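# Unload three sand cores from the mould onto plywood

## Task

Lift three sand cores out of the mould (the long core with the rounded nose, plus both upright bladed cores sitting in the mould half on the robot's right), set all three down lying on the plywood boards next to the mould, and release them. The remaining two cores must still be standing in the mould afterwards.

## Robot and tools

ROBOT. Two 6-joint arms with parallel grippers: left_arm and right_arm. Per arm the joint order is always waist, shoulder, elbow, wrist pitch, wrist yaw, wrist roll. Stated ranges in rad: waist -2.618..3.054, shoulder 0.000..3.142, elbow 0.000..3.142, wrist pitch -1.571..1.571, wrist yaw -1.571..1.571, wrist roll -2.094..2.094. Each real end may differ from the stated one by up to 0.059 rad.

FRAMES. Scene frame: origin at table-top height midway between the nominal bases, +x out over the table, +z up, left_arm on the +y side (image left/right does not follow these names). Calibrated bases in the scene frame: left_arm at (+0.031, +0.345, 0) m, quat_wxyz (+1.000, 0, 0, +0.008); right_arm at (+0.030, -0.335, 0) m, quat_wxyz (+1.000, 0, 0, -0.014). Both have +z up. Each arm's reported hand pose and wrist camera pose are in that arm's own base frame. They can be off by a few cm, more at long reach. Gripper fingers point along its +z axis and open along its y axis. end_effector_position is the point between the pads, about 1 cm short of the fingertips.

ROW LAYOUT. Every command row is one flat list of 14 numbers for both arms, even if one arm stays still: left waist, shoulder, elbow, wrist pitch, wrist yaw, wrist roll, left opening, then the same seven for right_arm. Joint entries are scaled offsets in [-1, 1] measured from the Joint targets at the start of the action or move. 1.0 equals 2.224 rad for waist/shoulder/elbow and 8.485 rad for the three wrist joints. They are not chained row to row, and repeating an offset in a new action moves further. To keep an arm where it is, send 0 for its joints. The opening entry is absolute: +1 fully open, -1 closed. Always resend the current opening for a gripper you don't want to change, because 0 means half open.

execute_actions(actions, cameras). actions is a list of actions. Each action holds 1 to 15 rows, and each row runs for one 1/30 s step. If there are fewer than 15 rows, the last row is repeated to fill 15 steps. An empty list only reports state and images. An action is rejected for both arms if it would push a joint more than 0.059 rad past its range. The whole call is rejected if any action is malformed or the first one fails this check. cameras: list of names, null/omitted/["all"] for all, [] for none. An unknown name invalidates the call.

move(target, speed, blend, opening_speed, blocking, cameras). target is either one 14-number row or a list of up to 15 such rows. Every row is an offset from the same current Joint targets, not from the previous row. All joints travel together, so the hand follows a curve. Nothing is avoided: not obstacles, not the other arm. speed is in rad/s for the joint with the longest travel, 0.01 to 12.57, default 0.5; give one value or one per target. blend is in rad and rounds corners at intermediate targets (default 0). opening_speed is the opening change per second on the -1..+1 scale, at least 0.2. blocking=false returns after about 0.5 s while the motion continues. The result adds a move: line: done, off_target (resting more than 0.035 rad away), moving, held, or fault, plus limits=held if steps were withheld. Paths run at least 0.5 s, and anything beyond 10 s ends short.

wait(seconds 0..10) lets the scene run with commands held. stop() brakes a running move. zoom_image(camera cam_left_wrist or cam_right_wrist, region [x0, y0, x1, y1] pixels, origin top-left, at most 504x504) magnifies that camera's latest image. finished_scene(scene 1 or 2) ends the scene for good.

CAMERAS. cam_left_wrist and cam_right_wrist, each 896x504, arriving in that order.

MOTION LIMITS. Each step, a joint target may lead its measured angle by at most 0.339 rad (first three joints) or 2.2 rad (wrist joints). Targets that would move a gripper more than 200 mm from where it is get scaled back. Large offsets can take several actions, and tiny ones may not start. After an arm has been pushed or dragged, command its targets back past its measured positions so it stops pressing.

RESULTS. Joint positions/velocities: per arm, six joints (rad, rad/s) then the pad gap (m; 0.094 fully open). Joint targets: the base for your next offsets. Joint torques: total drive output, gravity included. Joints 1-3 wrap at ±28 N m. grip_measured: the measured opening on the command scale, which reads slightly wide when empty and narrower than a squeezed part. grip_effort_nm: gripper motor effort, negative when closing; it is not a pad force. Tool commands: current gripper commands. Other lines: "joint sent to its limit", "joint command not followed" (clearance check changed targets), MOTOR HOT (75 °C), OVER-TEMPERATURE FAULT (90 °C, the arm folds and idles). Velocities may read "within noise".

CAUTIONS. Sand cores can crumble: close slowly, with opening_speed near its minimum, only a little below the first-contact reading. To release, command an opening well above grip_measured, and only once the core is resting and still. Avoid dropping parts, fast impacts, and pressing hard. Never let the arms collide or one gripper clamp the other's fingers. Keep every object on the table. Don't disturb the two cores that stay. Loose objects may occasionally get nudged. Holding loads, long reaches, or pushing at unreachable poses heats motors. Thinking time lets the scene keep running.

Each tool is called by a JSON object that holds its "name" and its "arguments", one argument or row to a line.

## Session

{"name": "execute_actions", "arguments": {
  "actions": []
}}

Scene clock: 0.00 s.
left_arm: end_effector_position=(+0.3631, -0.0246, +0.2028) grip_measured=+1.000 grip_effort_nm=n/a end_effector_quat_wxyz=(+0.569, -0.059, +0.818, -0.064) | right_arm: end_effector_position=(+0.3464, +0.0127, +0.2781) grip_measured=+1.000 grip_effort_nm=n/a end_effector_quat_wxyz=(+0.512, -0.227, +0.829, +0.002)
Joint positions: left_arm=[-0.095 1.034 0.566 0.116 -0.051 -0.203 0.094] | right_arm=[-0.154 1.056 1.018 -0.499 -0.37 -0.476 0.094]
Joint velocities: within noise
Joint torques (N m): no reading
Heat: left arm: 32 °C; right arm: 36 °C.
Joint targets: left_arm=[-0.095 1.027 0.576 0.117 -0.051 -0.202] | right_arm=[-0.154 1.049 1.030 -0.497 -0.374 -0.475]
Tool commands: left_gripper/opening=+1.0 right_gripper/opening=+1.0

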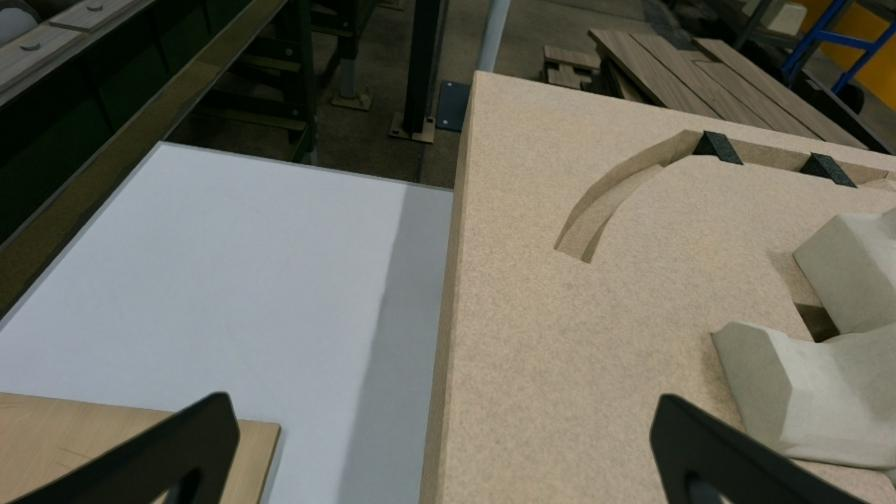

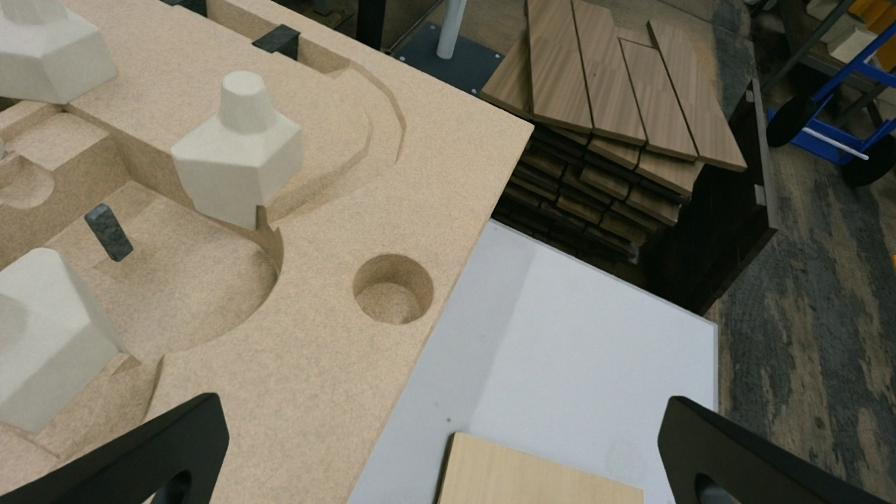

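{"name": "move", "arguments": {
  "target": [-0.1147,0.2127,0.3705,-0.1199,0.006,0.0238,1,0.1817,0.2028,0.1664,-0.0475,0.0441,0.056,1],
  "speed": 1.0
}}

Scene clock: 19.43 s.
left_arm: end_effector_position=(+0.3582, -0.1265, +0.2031) grip_measured=+1.000 grip_effort_nm=0.037 end_effector_quat_wxyz=(+0.273, +0.161, +0.947, -0.045) | right_arm: end_effector_position=(+0.3694, +0.0953, +0.1993) grip_measured=+1.000 grip_effort_nm=0.022 end_effector_quat_wxyz=(+0.272, -0.123, +0.954, +0.035)
Joint positions: left_arm=[-0.345 1.486 1.373 -0.897 -0.007 -0.007 0.094] | right_arm=[0.247 1.495 1.368 -0.889 -0.005 -0.008 0.094]
Joint torques (N m): left_arm=[-0.34 -4.48 7.6 1.42 0.09 0.01] | right_arm=[0.38 -5.05 8.46 0.83 0.05 0.05]
Heat: left arm: 36 °C; right arm: 39 °C.
Joint targets: left_arm=[-0.350 1.499 1.400 -0.900 0.000 -0.001] | right_arm=[0.251 1.500 1.400 -0.900 0.000 0.001]
move: done

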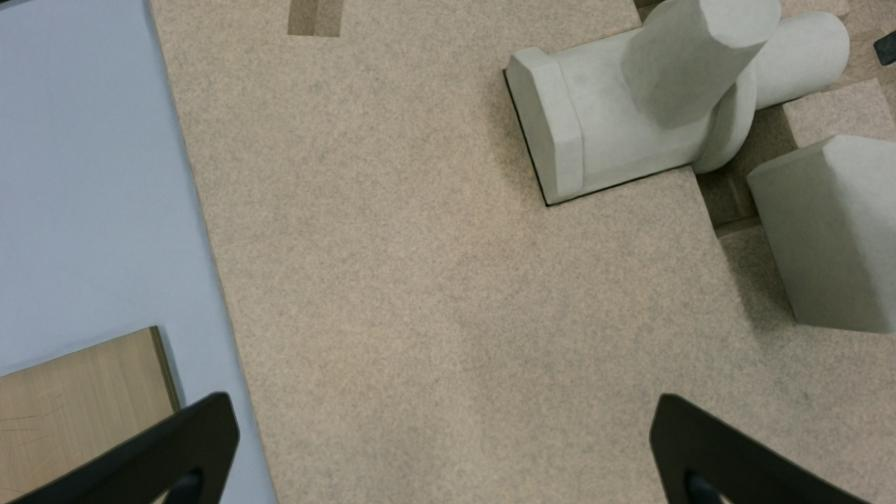

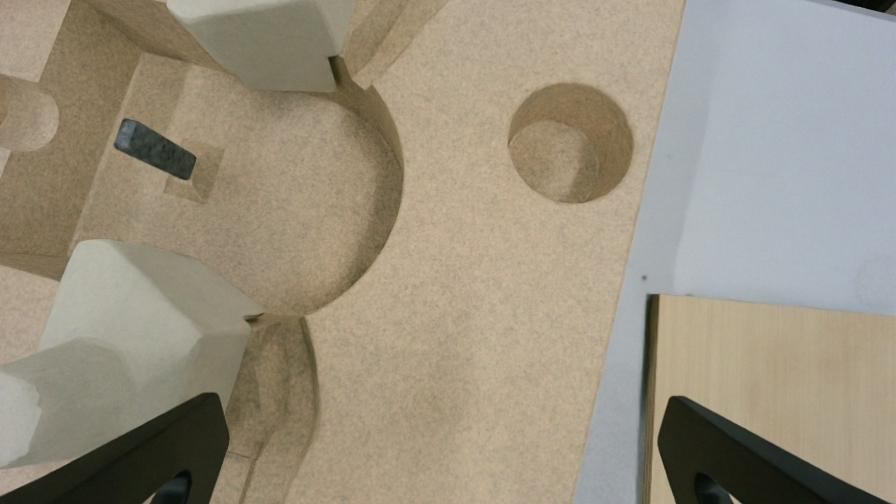

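{"name": "zoom_image", "arguments": {
  "camera": "cam_right_wrist",
  "region": [440, 40, 720, 240]
}}

{"name": "zoom_image", "arguments": {
  "camera": "cam_right_wrist",
  "region": [0, 0, 440, 300]
}}

{"name": "zoom_image", "arguments": {
  "camera": "cam_left_wrist",
  "region": [456, 0, 896, 350]
}}

Scaled by 1.800.

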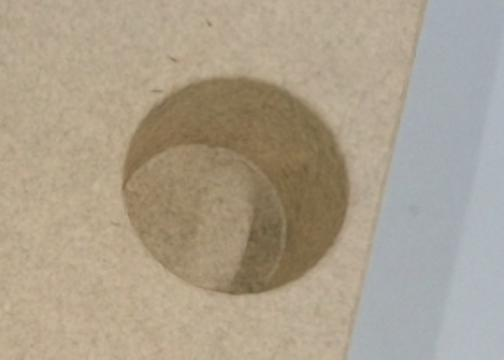

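Scaled by 1.145.

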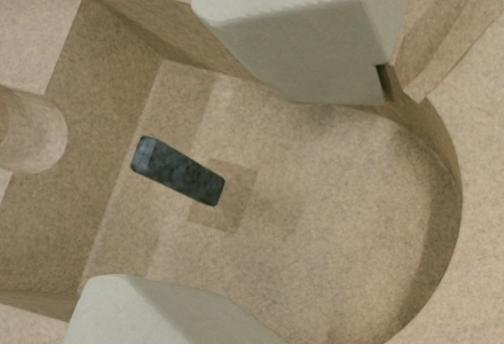

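Scaled by 1.145.

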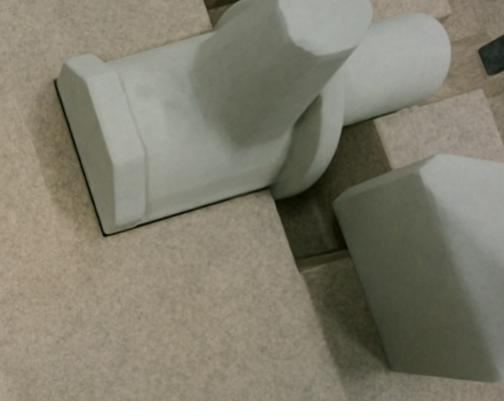

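{"name": "move", "arguments": {
  "target": [0,0.0184,0.1088,-0.0237,0,0,1,0,0.0184,0.1088,-0.0237,0,0,1],
  "speed": 0.7
}}

Scene clock: 50.33 s.
left_arm: end_effector_position=(+0.3591, -0.1268, +0.2559) grip_measured=+1.000 grip_effort_nm=0.032 end_effector_quat_wxyz=(+0.277, +0.161, +0.946, -0.046) | right_arm: end_effector_position=(+0.3707, +0.0956, +0.2541) grip_measured=+1.000 grip_effort_nm=0.027 end_effector_quat_wxyz=(+0.279, -0.122, +0.952, +0.036)
Joint positions: left_arm=[-0.345 1.528 1.623 -1.096 -0.007 -0.007 0.094] | right_arm=[0.247 1.533 1.62 -1.088 -0.005 -0.007 0.094]
Joint torques (N m): left_arm=[-0.34 -4.66 6.68 1.43 0.09 0.02] | right_arm=[0.27 -4.92 7.42 0.87 0.04 0.05]
Heat: left arm: 35 °C; right arm: 37 °C.
Joint targets: left_arm=[-0.350 1.540 1.642 -1.101 0.000 -0.001] | right_arm=[0.251 1.541 1.642 -1.101 0.000 0.001]
move: done

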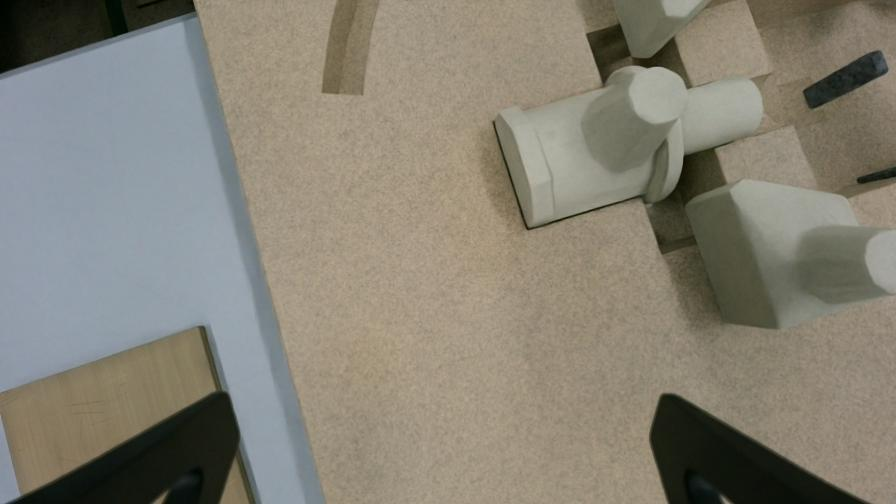

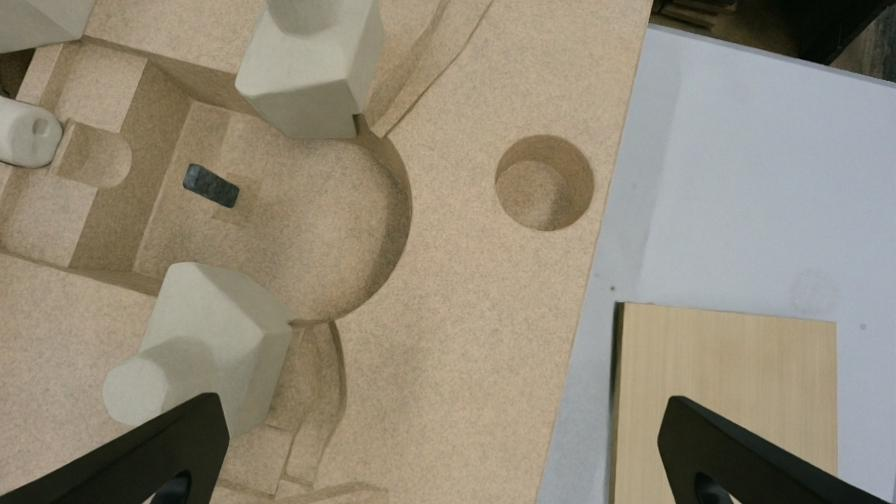

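{"name": "zoom_image", "arguments": {
  "camera": "cam_right_wrist",
  "region": [0, 0, 448, 504]
}}

{"name": "zoom_image", "arguments": {
  "camera": "cam_left_wrist",
  "region": [446, 0, 896, 350]
}}

Scaled by 1.000.

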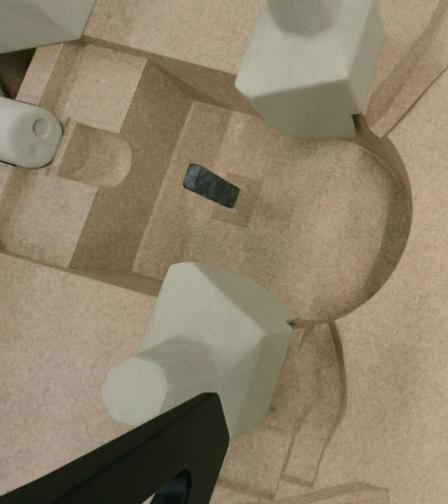

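Scaled by 1.120.

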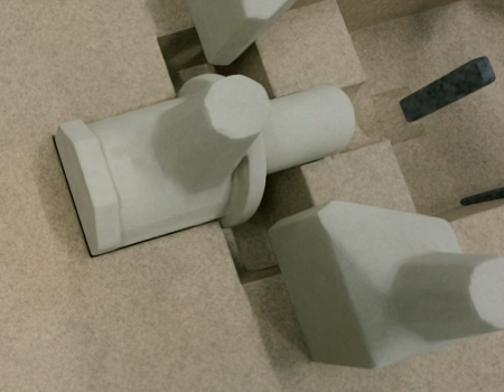

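{"name": "move", "arguments": {
  "target": [-0.099,-0.5553,-0.5463,0.0979,0,0,1,0.0895,-0.5553,-0.5463,0.0979,0,0,1],
  "speed": 1.2
}}

Scene clock: 99.97 s.
left_arm: end_effector_position=(+0.2130, -0.1320, +0.2446) grip_measured=+1.000 grip_effort_nm=0.037 end_effector_quat_wxyz=(+0.616, +0.209, +0.739, -0.178) | right_arm: end_effector_position=(+0.2253, +0.1085, +0.2438) grip_measured=+1.000 grip_effort_nm=0.017 end_effector_quat_wxyz=(+0.624, -0.172, +0.749, +0.140)
Joint positions: left_arm=[-0.562 0.32 0.433 -0.293 -0.005 -0.006 0.094] | right_arm=[0.443 0.318 0.434 -0.298 -0.003 -0.007 0.094]
Joint torques (N m): left_arm=[-0.53 0.7 5.12 2.45 0.07 0.03] | right_arm=[0.59 0.68 5.61 1.79 0.02 0.04]
Heat: left arm: 37 °C; right arm: 37 °C.
Joint targets: left_arm=[-0.570 0.305 0.427 -0.271 0.000 -0.001] | right_arm=[0.450 0.306 0.427 -0.270 0.000 0.001]
move: done

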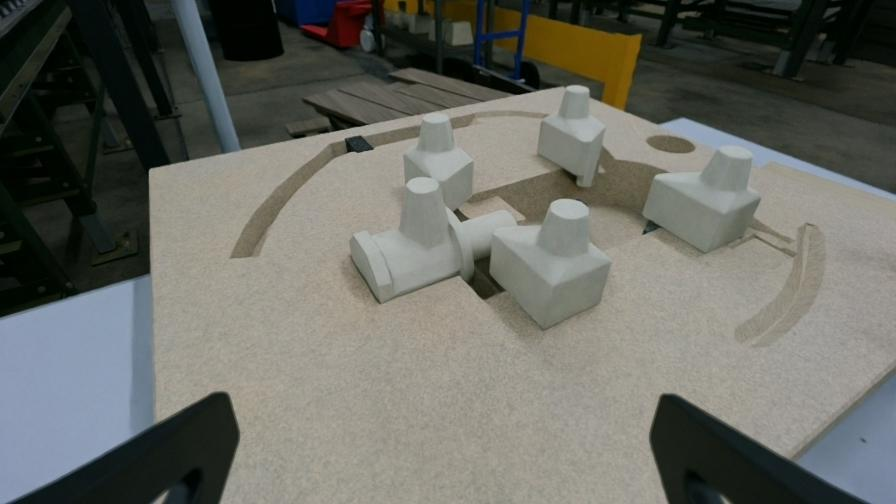

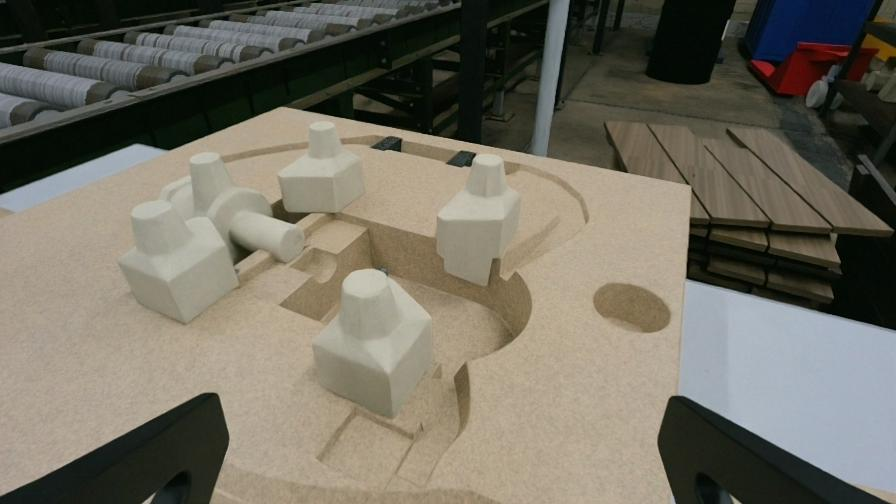

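{"name": "zoom_image", "arguments": {
  "camera": "cam_right_wrist",
  "region": [260, 120, 560, 440]
}}

{"name": "zoom_image", "arguments": {
  "camera": "cam_left_wrist",
  "region": [330, 70, 780, 340]
}}

Scaled by 1.575.

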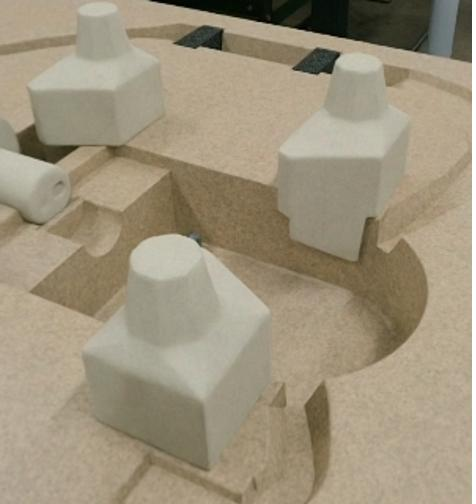

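Scaled by 1.120.

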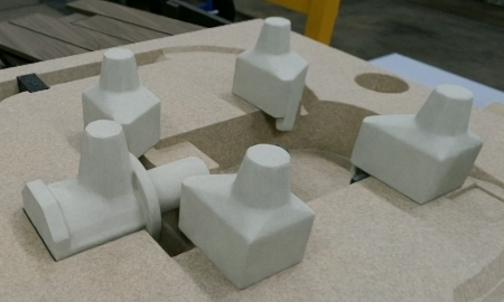

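{"name": "zoom_image", "arguments": {
  "camera": "cam_right_wrist",
  "region": [300, 250, 500, 430]
}}

{"name": "zoom_image", "arguments": {
  "camera": "cam_right_wrist",
  "region": [410, 140, 550, 300]
}}

{"name": "zoom_image", "arguments": {
  "camera": "cam_left_wrist",
  "region": [520, 70, 780, 260]
}}

{"name": "zoom_image", "arguments": {
  "camera": "cam_left_wrist",
  "region": [340, 160, 540, 310]
}}

Scaled by 2.520.

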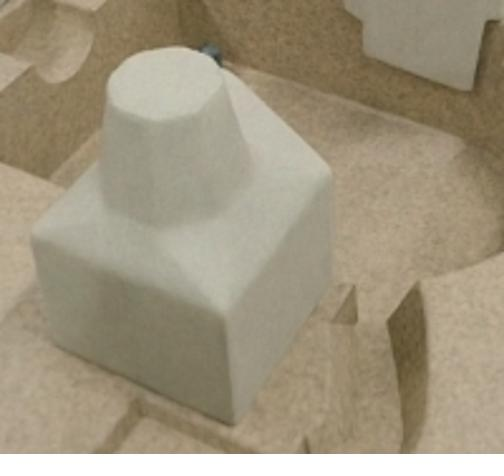

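Scaled by 3.150.

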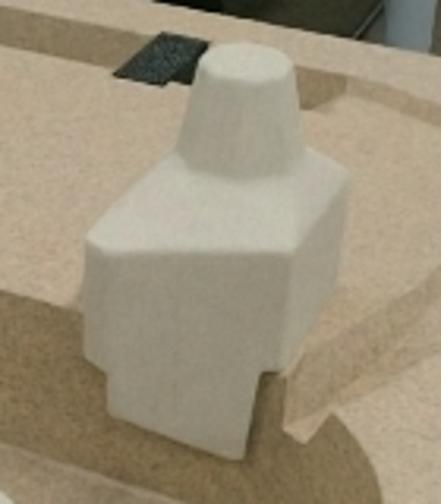

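Scaled by 1.938.

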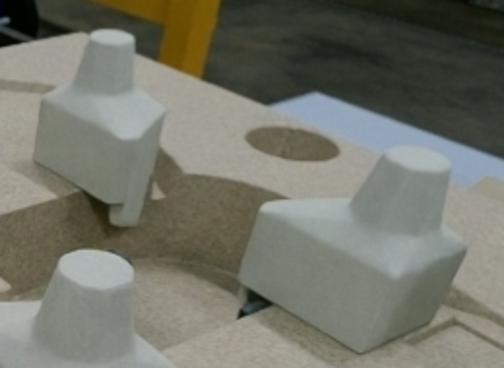

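Scaled by 2.520.

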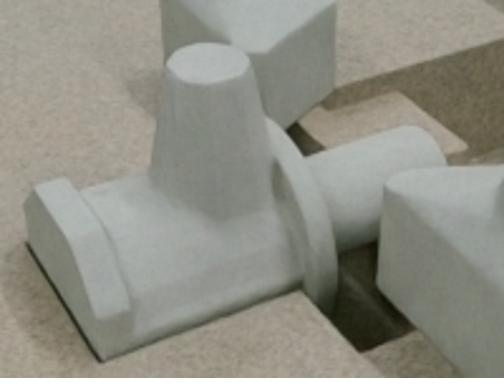

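{"name": "move", "arguments": {
  "target": [0.4946,0,0,-0.025,0,0,1,-0.36,0,0,-0.025,0,0,1],
  "speed": 1.5
}}

Scene clock: 254.47 s.
left_arm: end_effector_position=(+0.2055, +0.1195, +0.1991) grip_measured=+1.000 grip_effort_nm=0.032 end_effector_quat_wxyz=(+0.546, -0.215, +0.796, +0.145) | right_arm: end_effector_position=(+0.2247, -0.0795, +0.2015) grip_measured=+1.000 grip_effort_nm=0.027 end_effector_quat_wxyz=(+0.560, +0.138, +0.811, -0.099)
Joint positions: left_arm=[0.522 0.32 0.433 -0.484 -0.001 -0.006 0.094] | right_arm=[-0.344 0.318 0.434 -0.475 0 -0.007 0.094]
Joint torques (N m): left_arm=[0.73 0.72 5.01 2.19 0.02 -0.02] | right_arm=[-0.61 0.72 5.6 1.49 -0.01 0.04]
Heat: left arm: 48 °C; right arm: 48 °C.
Joint targets: left_arm=[0.530 0.305 0.427 -0.483 -0.001 -0.001] | right_arm=[-0.351 0.306 0.427 -0.482 0.000 0.000]
move: done

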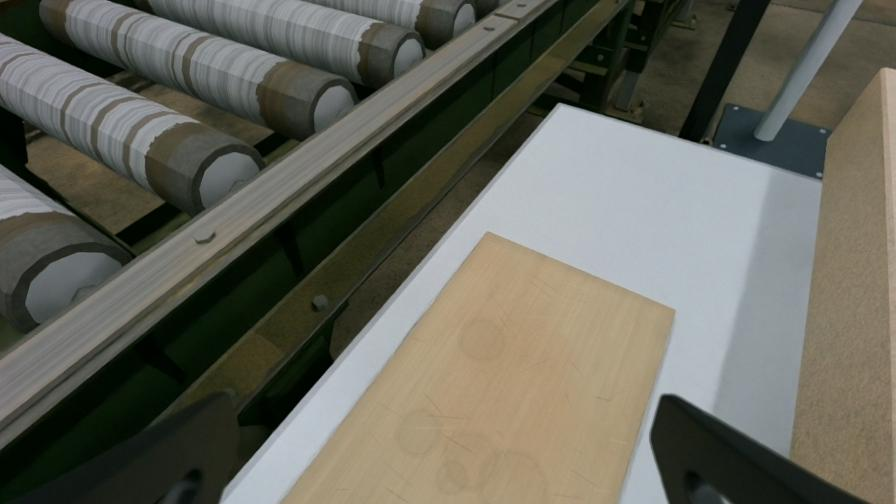

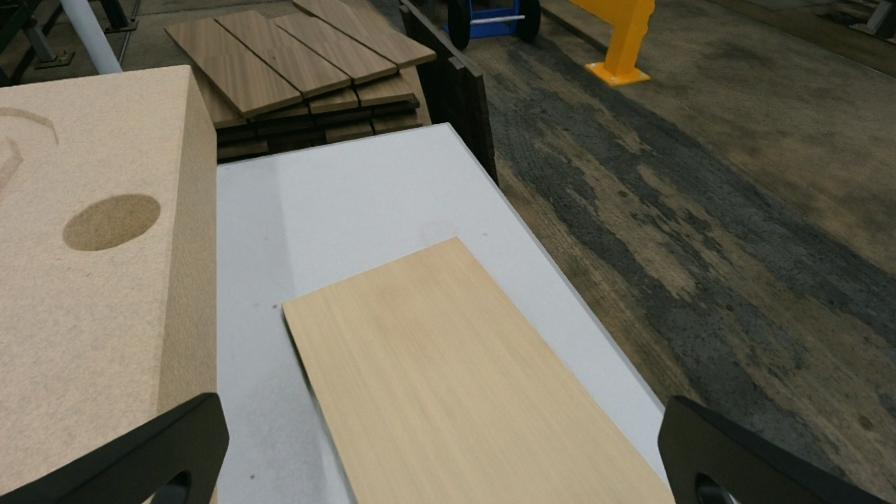

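{"name": "move", "arguments": {
  "target": [-0.4946,0,0,0.025,0,0,1,0.6601,0.4984,0.1231,0.0593,0.1285,0.0747,1],
  "speed": 1.0
}}

Scene clock: 273.03 s.
left_arm: end_effector_position=(+0.2126, -0.1328, +0.2449) grip_measured=+1.000 grip_effort_nm=0.022 end_effector_quat_wxyz=(+0.616, +0.211, +0.738, -0.180) | right_arm: end_effector_position=(+0.2777, +0.2129, +0.1530) grip_measured=+1.000 grip_effort_nm=0.022 end_effector_quat_wxyz=(+0.580, +0.005, +0.814, -0.039)
Joint positions: left_arm=[-0.562 0.32 0.433 -0.292 0 -0.006 0.094] | right_arm=[1.115 1.409 0.669 -0.003 1.071 0.617 0.094]
Joint torques (N m): left_arm=[-0.58 0.58 5.08 2.47 0.03 -0.01] | right_arm=[0.28 -3.96 7.97 1.25 0.47 0.15]
Heat: left arm: 47 °C; right arm: 47 °C.
Joint targets: left_arm=[-0.570 0.305 0.427 -0.271 0.000 -0.001] | right_arm=[1.117 1.415 0.701 0.021 1.090 0.635]
move: done

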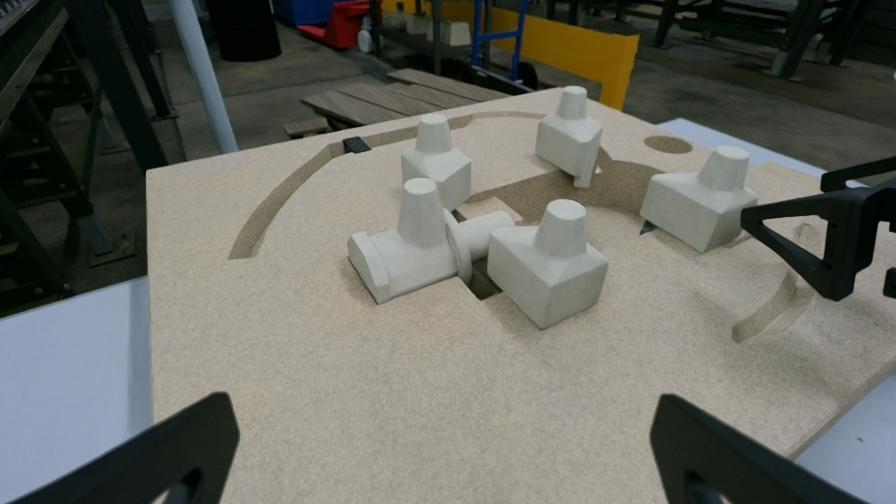

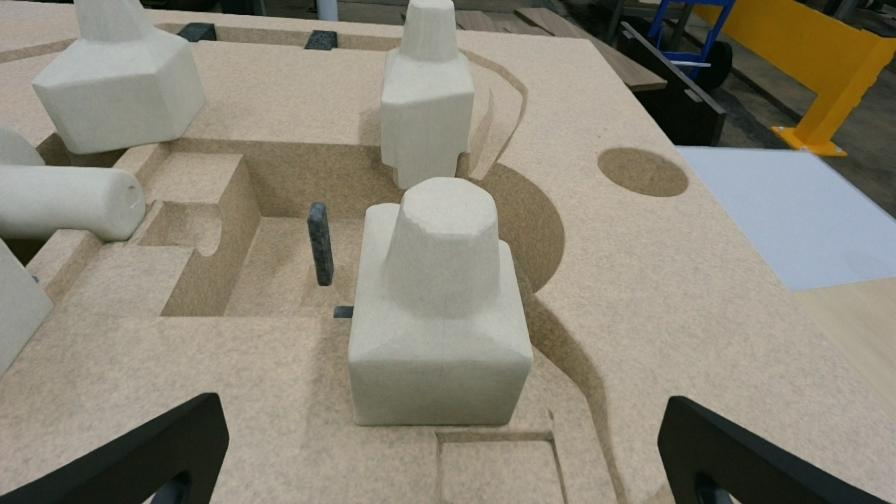

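{"name": "move", "arguments": {
  "target": [0,0,0,0,0,0,1,-0.0909,0.0629,0.0142,0.0402,-0.0177,-0.0233,1],
  "speed": 0.3
}}

Scene clock: 295.07 s.
left_arm: end_effector_position=(+0.2126, -0.1328, +0.2451) grip_measured=+1.000 grip_effort_nm=0.022 end_effector_quat_wxyz=(+0.616, +0.211, +0.738, -0.180) | right_arm: end_effector_position=(+0.3407, +0.2113, +0.1548) grip_measured=+1.000 grip_effort_nm=0.027 end_effector_quat_wxyz=(+0.597, +0.039, +0.801, -0.020)
Joint positions: left_arm=[-0.562 0.32 0.433 -0.291 0 -0.006 0.094] | right_arm=[0.92 1.545 0.703 0.336 0.94 0.436 0.094]
Joint torques (N m): left_arm=[-0.61 0.53 5.08 2.44 0.03 0] | right_arm=[-0.39 -4.67 7.71 1.46 0.17 -0.06]
Heat: left arm: 49 °C; right arm: 45 °C.
Joint targets: left_arm=[-0.570 0.305 0.427 -0.270 0.000 -0.001] | right_arm=[0.915 1.555 0.732 0.362 0.940 0.437]
move: done

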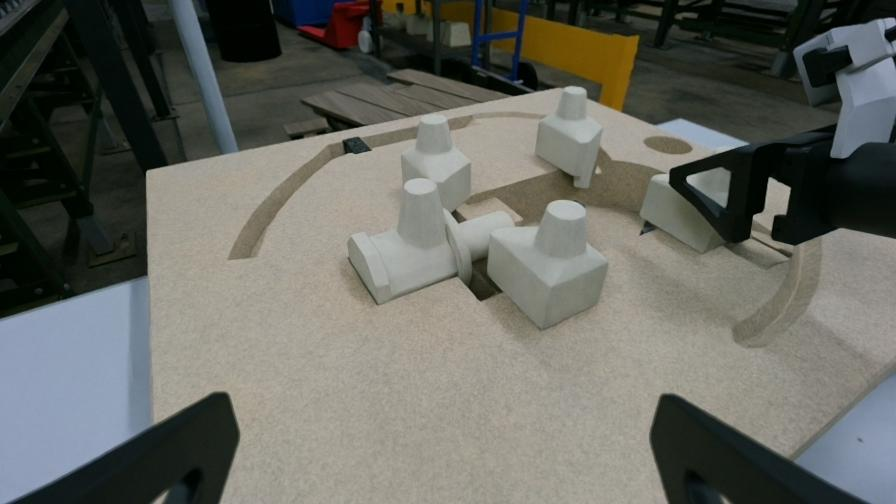

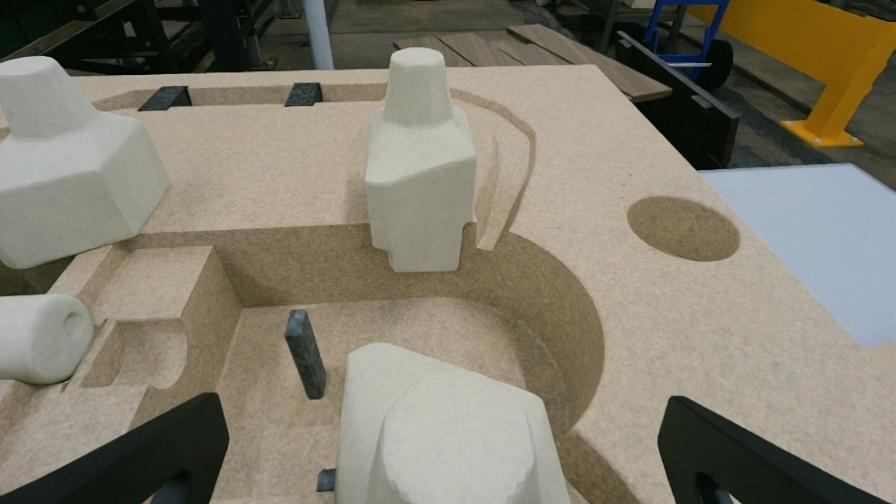

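{"name": "move", "arguments": {
  "target": [0,0,0,0,0,0,1,-0.0088,0.0063,-0.0035,0.00405,-0.002,-0.0019,1],
  "speed": 0.2,
  "cameras": ["cam_right_wrist"]
}}

{"name": "move", "arguments": {
  "target": [0,0,0,0,0,0,1,0,0,0,0,0,0,-0.2],
  "opening_speed": 0.6
}}

Scene clock: 320.27 s.
left_arm: end_effector_position=(+0.2126, -0.1328, +0.2451) grip_measured=+1.000 grip_effort_nm=0.012 end_effector_quat_wxyz=(+0.616, +0.211, +0.738, -0.180) | right_arm: end_effector_position=(+0.3464, +0.2107, +0.1543) grip_measured=+1.000 grip_effort_nm=0.017 end_effector_quat_wxyz=(+0.599, +0.041, +0.799, -0.017)
Joint positions: left_arm=[-0.562 0.32 0.433 -0.291 0 -0.006 0.094] | right_arm=[0.902 1.558 0.703 0.37 0.923 0.42 0.094]
Joint torques (N m): left_arm=[-0.55 0.69 5.08 2.46 0.03 0.01] | right_arm=[-0.57 -4.67 7.05 1.47 0.17 -0.02]
Heat: left arm: 50 °C; right arm: 44 °C.
Joint targets: left_arm=[-0.570 0.305 0.427 -0.271 0.000 -0.001] | right_arm=[0.896 1.569 0.724 0.396 0.923 0.421]
move: done

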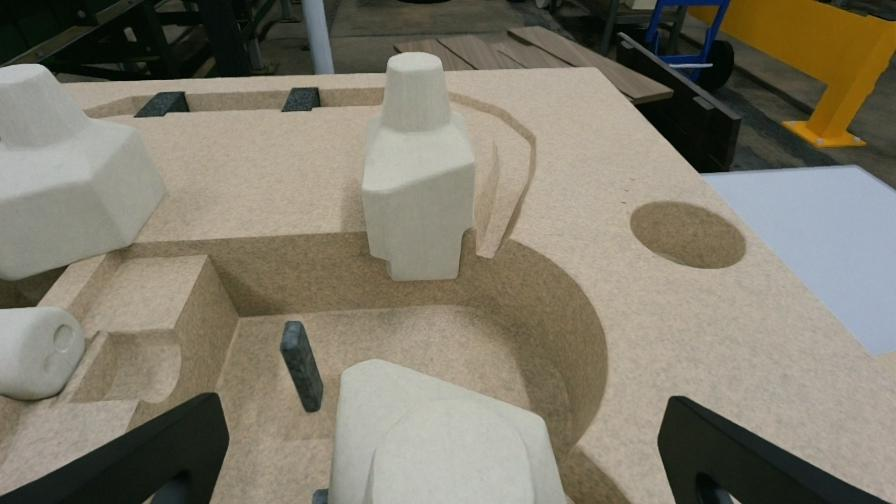

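Scene clock: 322.50 s.
left_arm: end_effector_position=(+0.2126, -0.1328, +0.2451) grip_measured=+1.000 grip_effort_nm=0.027 end_effector_quat_wxyz=(+0.616, +0.211, +0.738, -0.180) | right_arm: end_effector_position=(+0.3466, +0.2105, +0.1545) grip_measured=-0.197 grip_effort_nm=-0.129 end_effector_quat_wxyz=(+0.600, +0.041, +0.799, -0.017)
Joint positions: left_arm=[-0.562 0.32 0.433 -0.291 0 -0.006 0.094] | right_arm=[0.901 1.558 0.703 0.371 0.923 0.419 0.038]
Joint torques (N m): left_arm=[-0.55 0.66 4.97 2.46 0.05 0.01] | right_arm=[-0.51 -4.7 7.05 1.47 0.17 -0.02]
Heat: left arm: 50 °C; right arm: 45 °C.
Joint targets: left_arm=[-0.570 0.305 0.427 -0.271 0.000 -0.001] | right_arm=[0.895 1.569 0.724 0.396 0.923 0.421]
move: done

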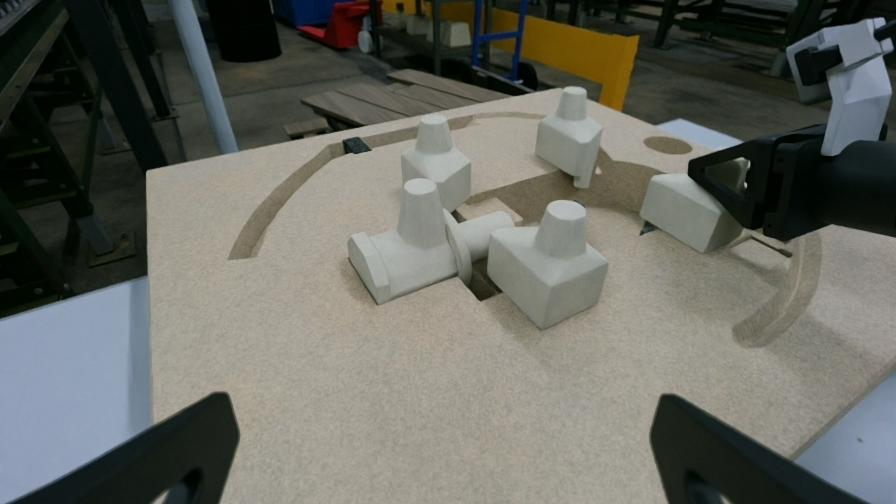

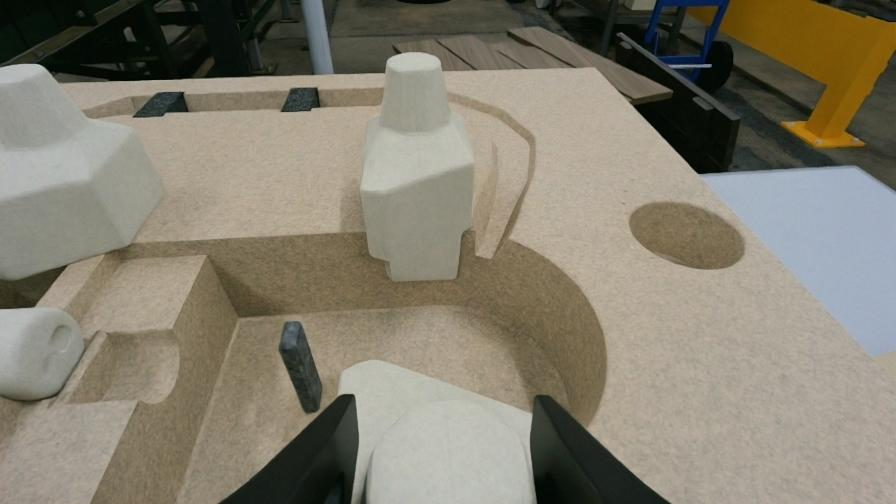

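{"name": "move", "arguments": {
  "target": [0,0,0,0,0,0,1,0,0,0,0,0,0,-0.42],
  "opening_speed": 0.2,
  "cameras": ["cam_right_wrist"]
}}

Scene clock: 326.60 s.
left_arm: end_effector_position=(+0.2126, -0.1328, +0.2451) grip_measured=+1.000 grip_effort_nm=0.017 end_effector_quat_wxyz=(+0.616, +0.211, +0.738, -0.180) | right_arm: end_effector_position=(+0.3466, +0.2100, +0.1547) grip_measured=-0.302 grip_effort_nm=-1.004 end_effector_quat_wxyz=(+0.600, +0.041, +0.799, -0.018)
Joint positions: left_arm=[-0.562 0.32 0.433 -0.291 0 -0.006 0.094] | right_arm=[0.901 1.558 0.703 0.371 0.926 0.418 0.033]
Joint torques (N m): left_arm=[-0.54 0.65 5.08 2.44 0.02 0] | right_arm=[-0.53 -4.7 7.05 1.47 0.15 -0.02]
Heat: left arm: 50 °C; right arm: 45 °C.
Joint targets: left_arm=[-0.570 0.305 0.427 -0.271 0.000 -0.001] | right_arm=[0.895 1.569 0.724 0.396 0.923 0.421]
move: done

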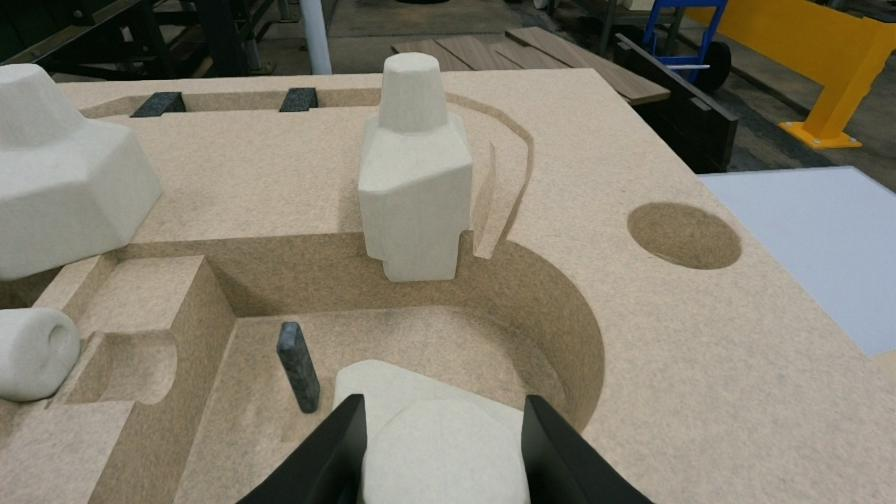

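{"name": "move", "arguments": {
  "target": [
    [0,0,0,0,0,0,1,0,-0.01686,0.01565,-0.00852,0,0,-0.42],
    [0,0,0,0,0,0,1,0,-0.0317,0.03269,-0.01688,0,0,-0.42],
    [0,0,0,0,0,0,1,0,-0.0545,0.0708,-0.0329,0,0,-0.42]
  ],
  "speed": 0.15,
  "blend": 0.03
}}

Scene clock: 335.63 s.
left_arm: end_effector_position=(+0.2126, -0.1328, +0.2451) grip_measured=+1.000 grip_effort_nm=0.027 end_effector_quat_wxyz=(+0.616, +0.211, +0.738, -0.180) | right_arm: end_effector_position=(+0.3466, +0.2145, +0.1816) grip_measured=-0.302 grip_effort_nm=-1.004 end_effector_quat_wxyz=(+0.575, +0.013, +0.818, -0.034)
Joint positions: left_arm=[-0.562 0.32 0.433 -0.291 0 -0.006 0.094] | right_arm=[0.899 1.493 0.836 0.09 0.893 0.418 0.033]
Joint torques (N m): left_arm=[-0.57 0.72 5.04 2.44 0.02 0.01] | right_arm=[-0.31 -9.21 9.52 1.47 0.49 -0.02]
Heat: left arm: 51 °C; right arm: 45 °C.
Joint targets: left_arm=[-0.570 0.305 0.427 -0.271 0.000 -0.001] | right_arm=[0.896 1.447 0.882 0.117 0.923 0.421]
move: off_target (right_arm); right_arm: the elbow is farthest, 0.046 rad from its target

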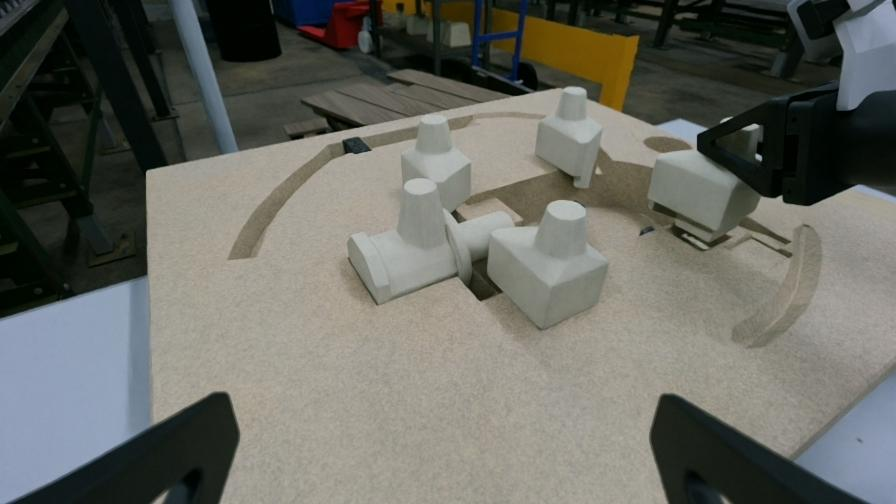

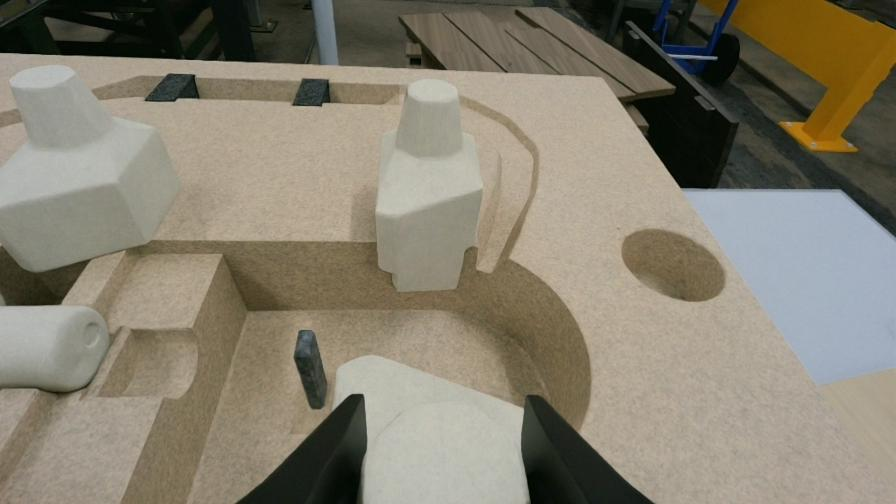

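{"name": "zoom_image", "arguments": {
  "camera": "cam_left_wrist",
  "region": [600, 70, 840, 290]
}}

Scaled by 2.100.

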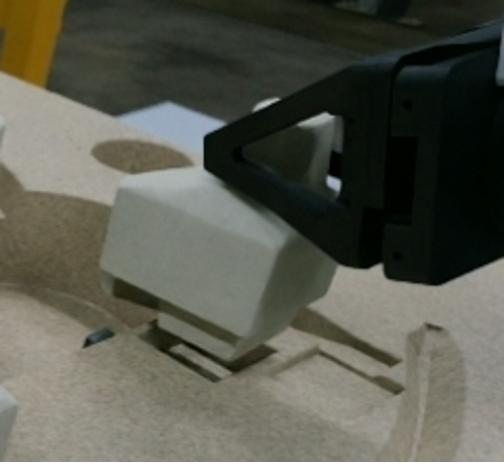

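{"name": "move", "arguments": {
  "target": [0,0,0,0,0,0,1,0,-0.0256,0.0112,0.0,0.0035,0,-0.42],
  "speed": 0.1
}}

Scene clock: 346.40 s.
left_arm: end_effector_position=(+0.2126, -0.1328, +0.2451) grip_measured=+1.000 grip_effort_nm=0.027 end_effector_quat_wxyz=(+0.616, +0.211, +0.738, -0.180) | right_arm: end_effector_position=(+0.3453, +0.2087, +0.2104) grip_measured=-0.302 grip_effort_nm=-1.009 end_effector_quat_wxyz=(+0.593, +0.034, +0.804, -0.023)
Joint positions: left_arm=[-0.562 0.32 0.433 -0.291 0 -0.006 0.094] | right_arm=[0.899 1.433 0.857 0.07 0.916 0.418 0.033]
Joint torques (N m): left_arm=[-0.47 0.66 5.12 2.45 0.02 -0.02] | right_arm=[-0.31 -8.64 9.99 1.7 0.56 -0.01]
Heat: left arm: 51 °C; right arm: 45 °C.
Joint targets: left_arm=[-0.570 0.305 0.427 -0.271 0.000 -0.001] | right_arm=[0.896 1.390 0.907 0.117 0.953 0.421]
move: off_target (right_arm); right_arm: the elbow is farthest, 0.050 rad from its target

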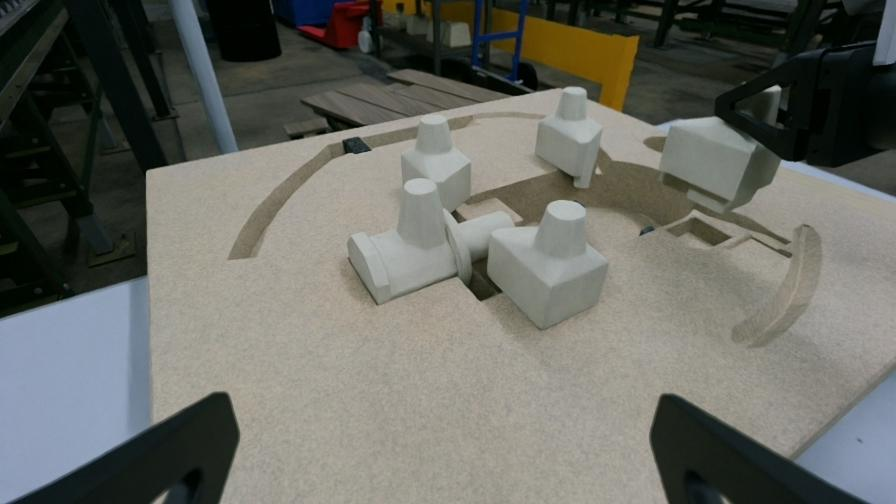

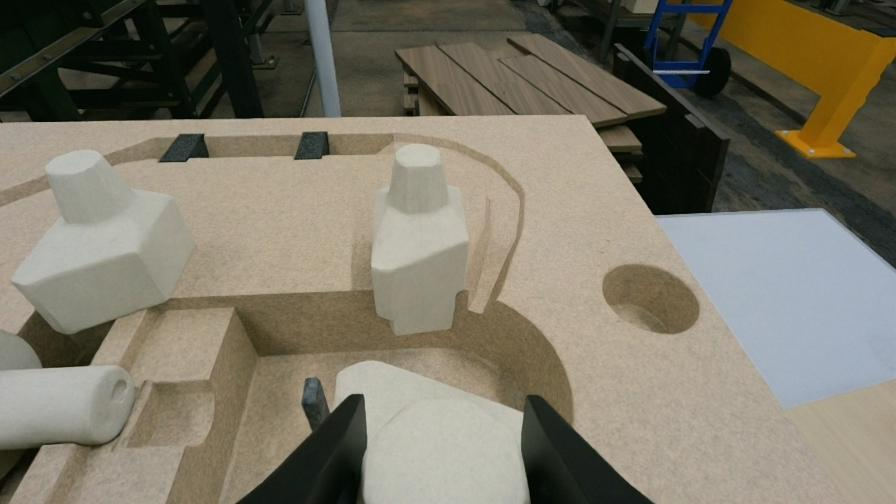

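{"name": "zoom_image", "arguments": {
  "camera": "cam_left_wrist",
  "region": [620, 60, 830, 270]
}}

Scaled by 2.400.

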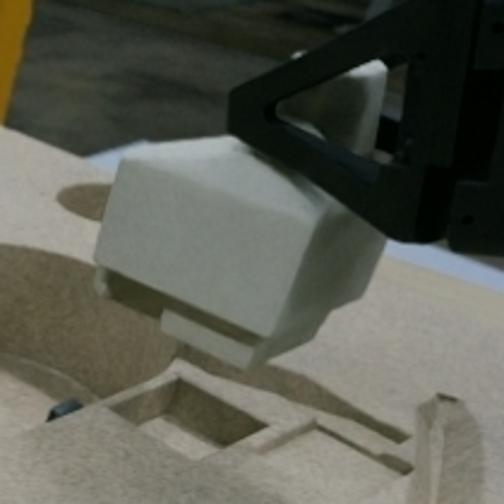

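{"name": "move", "arguments": {
  "target": [
    [0,0,0,0,0,0,1,-0.5378,-0.1524,-0.0998,0.0094,-0.11,-0.0496,-0.42],
    [0,0,0,0,0,0,1,-0.6434,0.2504,0.487,-0.1788,-0.1583,0.0662,-0.42]
  ],
  "speed": 0.6,
  "blend": [0.15,0]
}}

Scene clock: 390.83 s.
left_arm: end_effector_position=(+0.2126, -0.1328, +0.2451) grip_measured=+1.000 grip_effort_nm=0.032 end_effector_quat_wxyz=(+0.616, +0.211, +0.738, -0.180) | right_arm: end_effector_position=(+0.3806, -0.1510, +0.1904) grip_measured=-0.302 grip_effort_nm=-1.004 end_effector_quat_wxyz=(+0.049, +0.657, +0.728, +0.189)
Joint positions: left_arm=[-0.562 0.32 0.433 -0.291 0 -0.006 0.094] | right_arm=[-0.53 1.947 1.947 -1.389 -0.351 0.97 0.033]
Joint torques (N m): left_arm=[-0.5 0.59 5.14 2.45 0 -0.02] | right_arm=[-0.54 -8.47 8.72 0.28 -0.57 0.07]
Heat: left arm: 52 °C; right arm: 46 °C.
Joint targets: left_arm=[-0.570 0.305 0.427 -0.271 0.000 -0.001] | right_arm=[-0.536 1.948 1.990 -1.400 -0.390 0.982]
move: off_target (right_arm); right_arm: the elbow is farthest, 0.043 rad from its target

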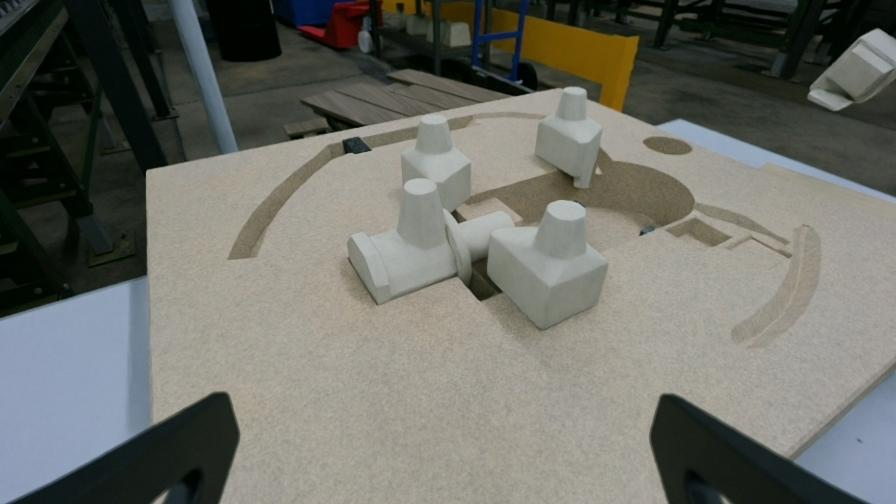

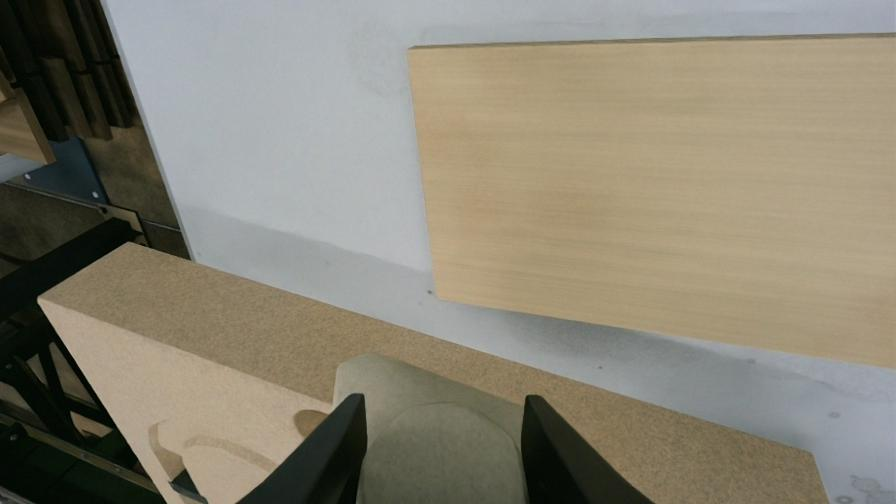

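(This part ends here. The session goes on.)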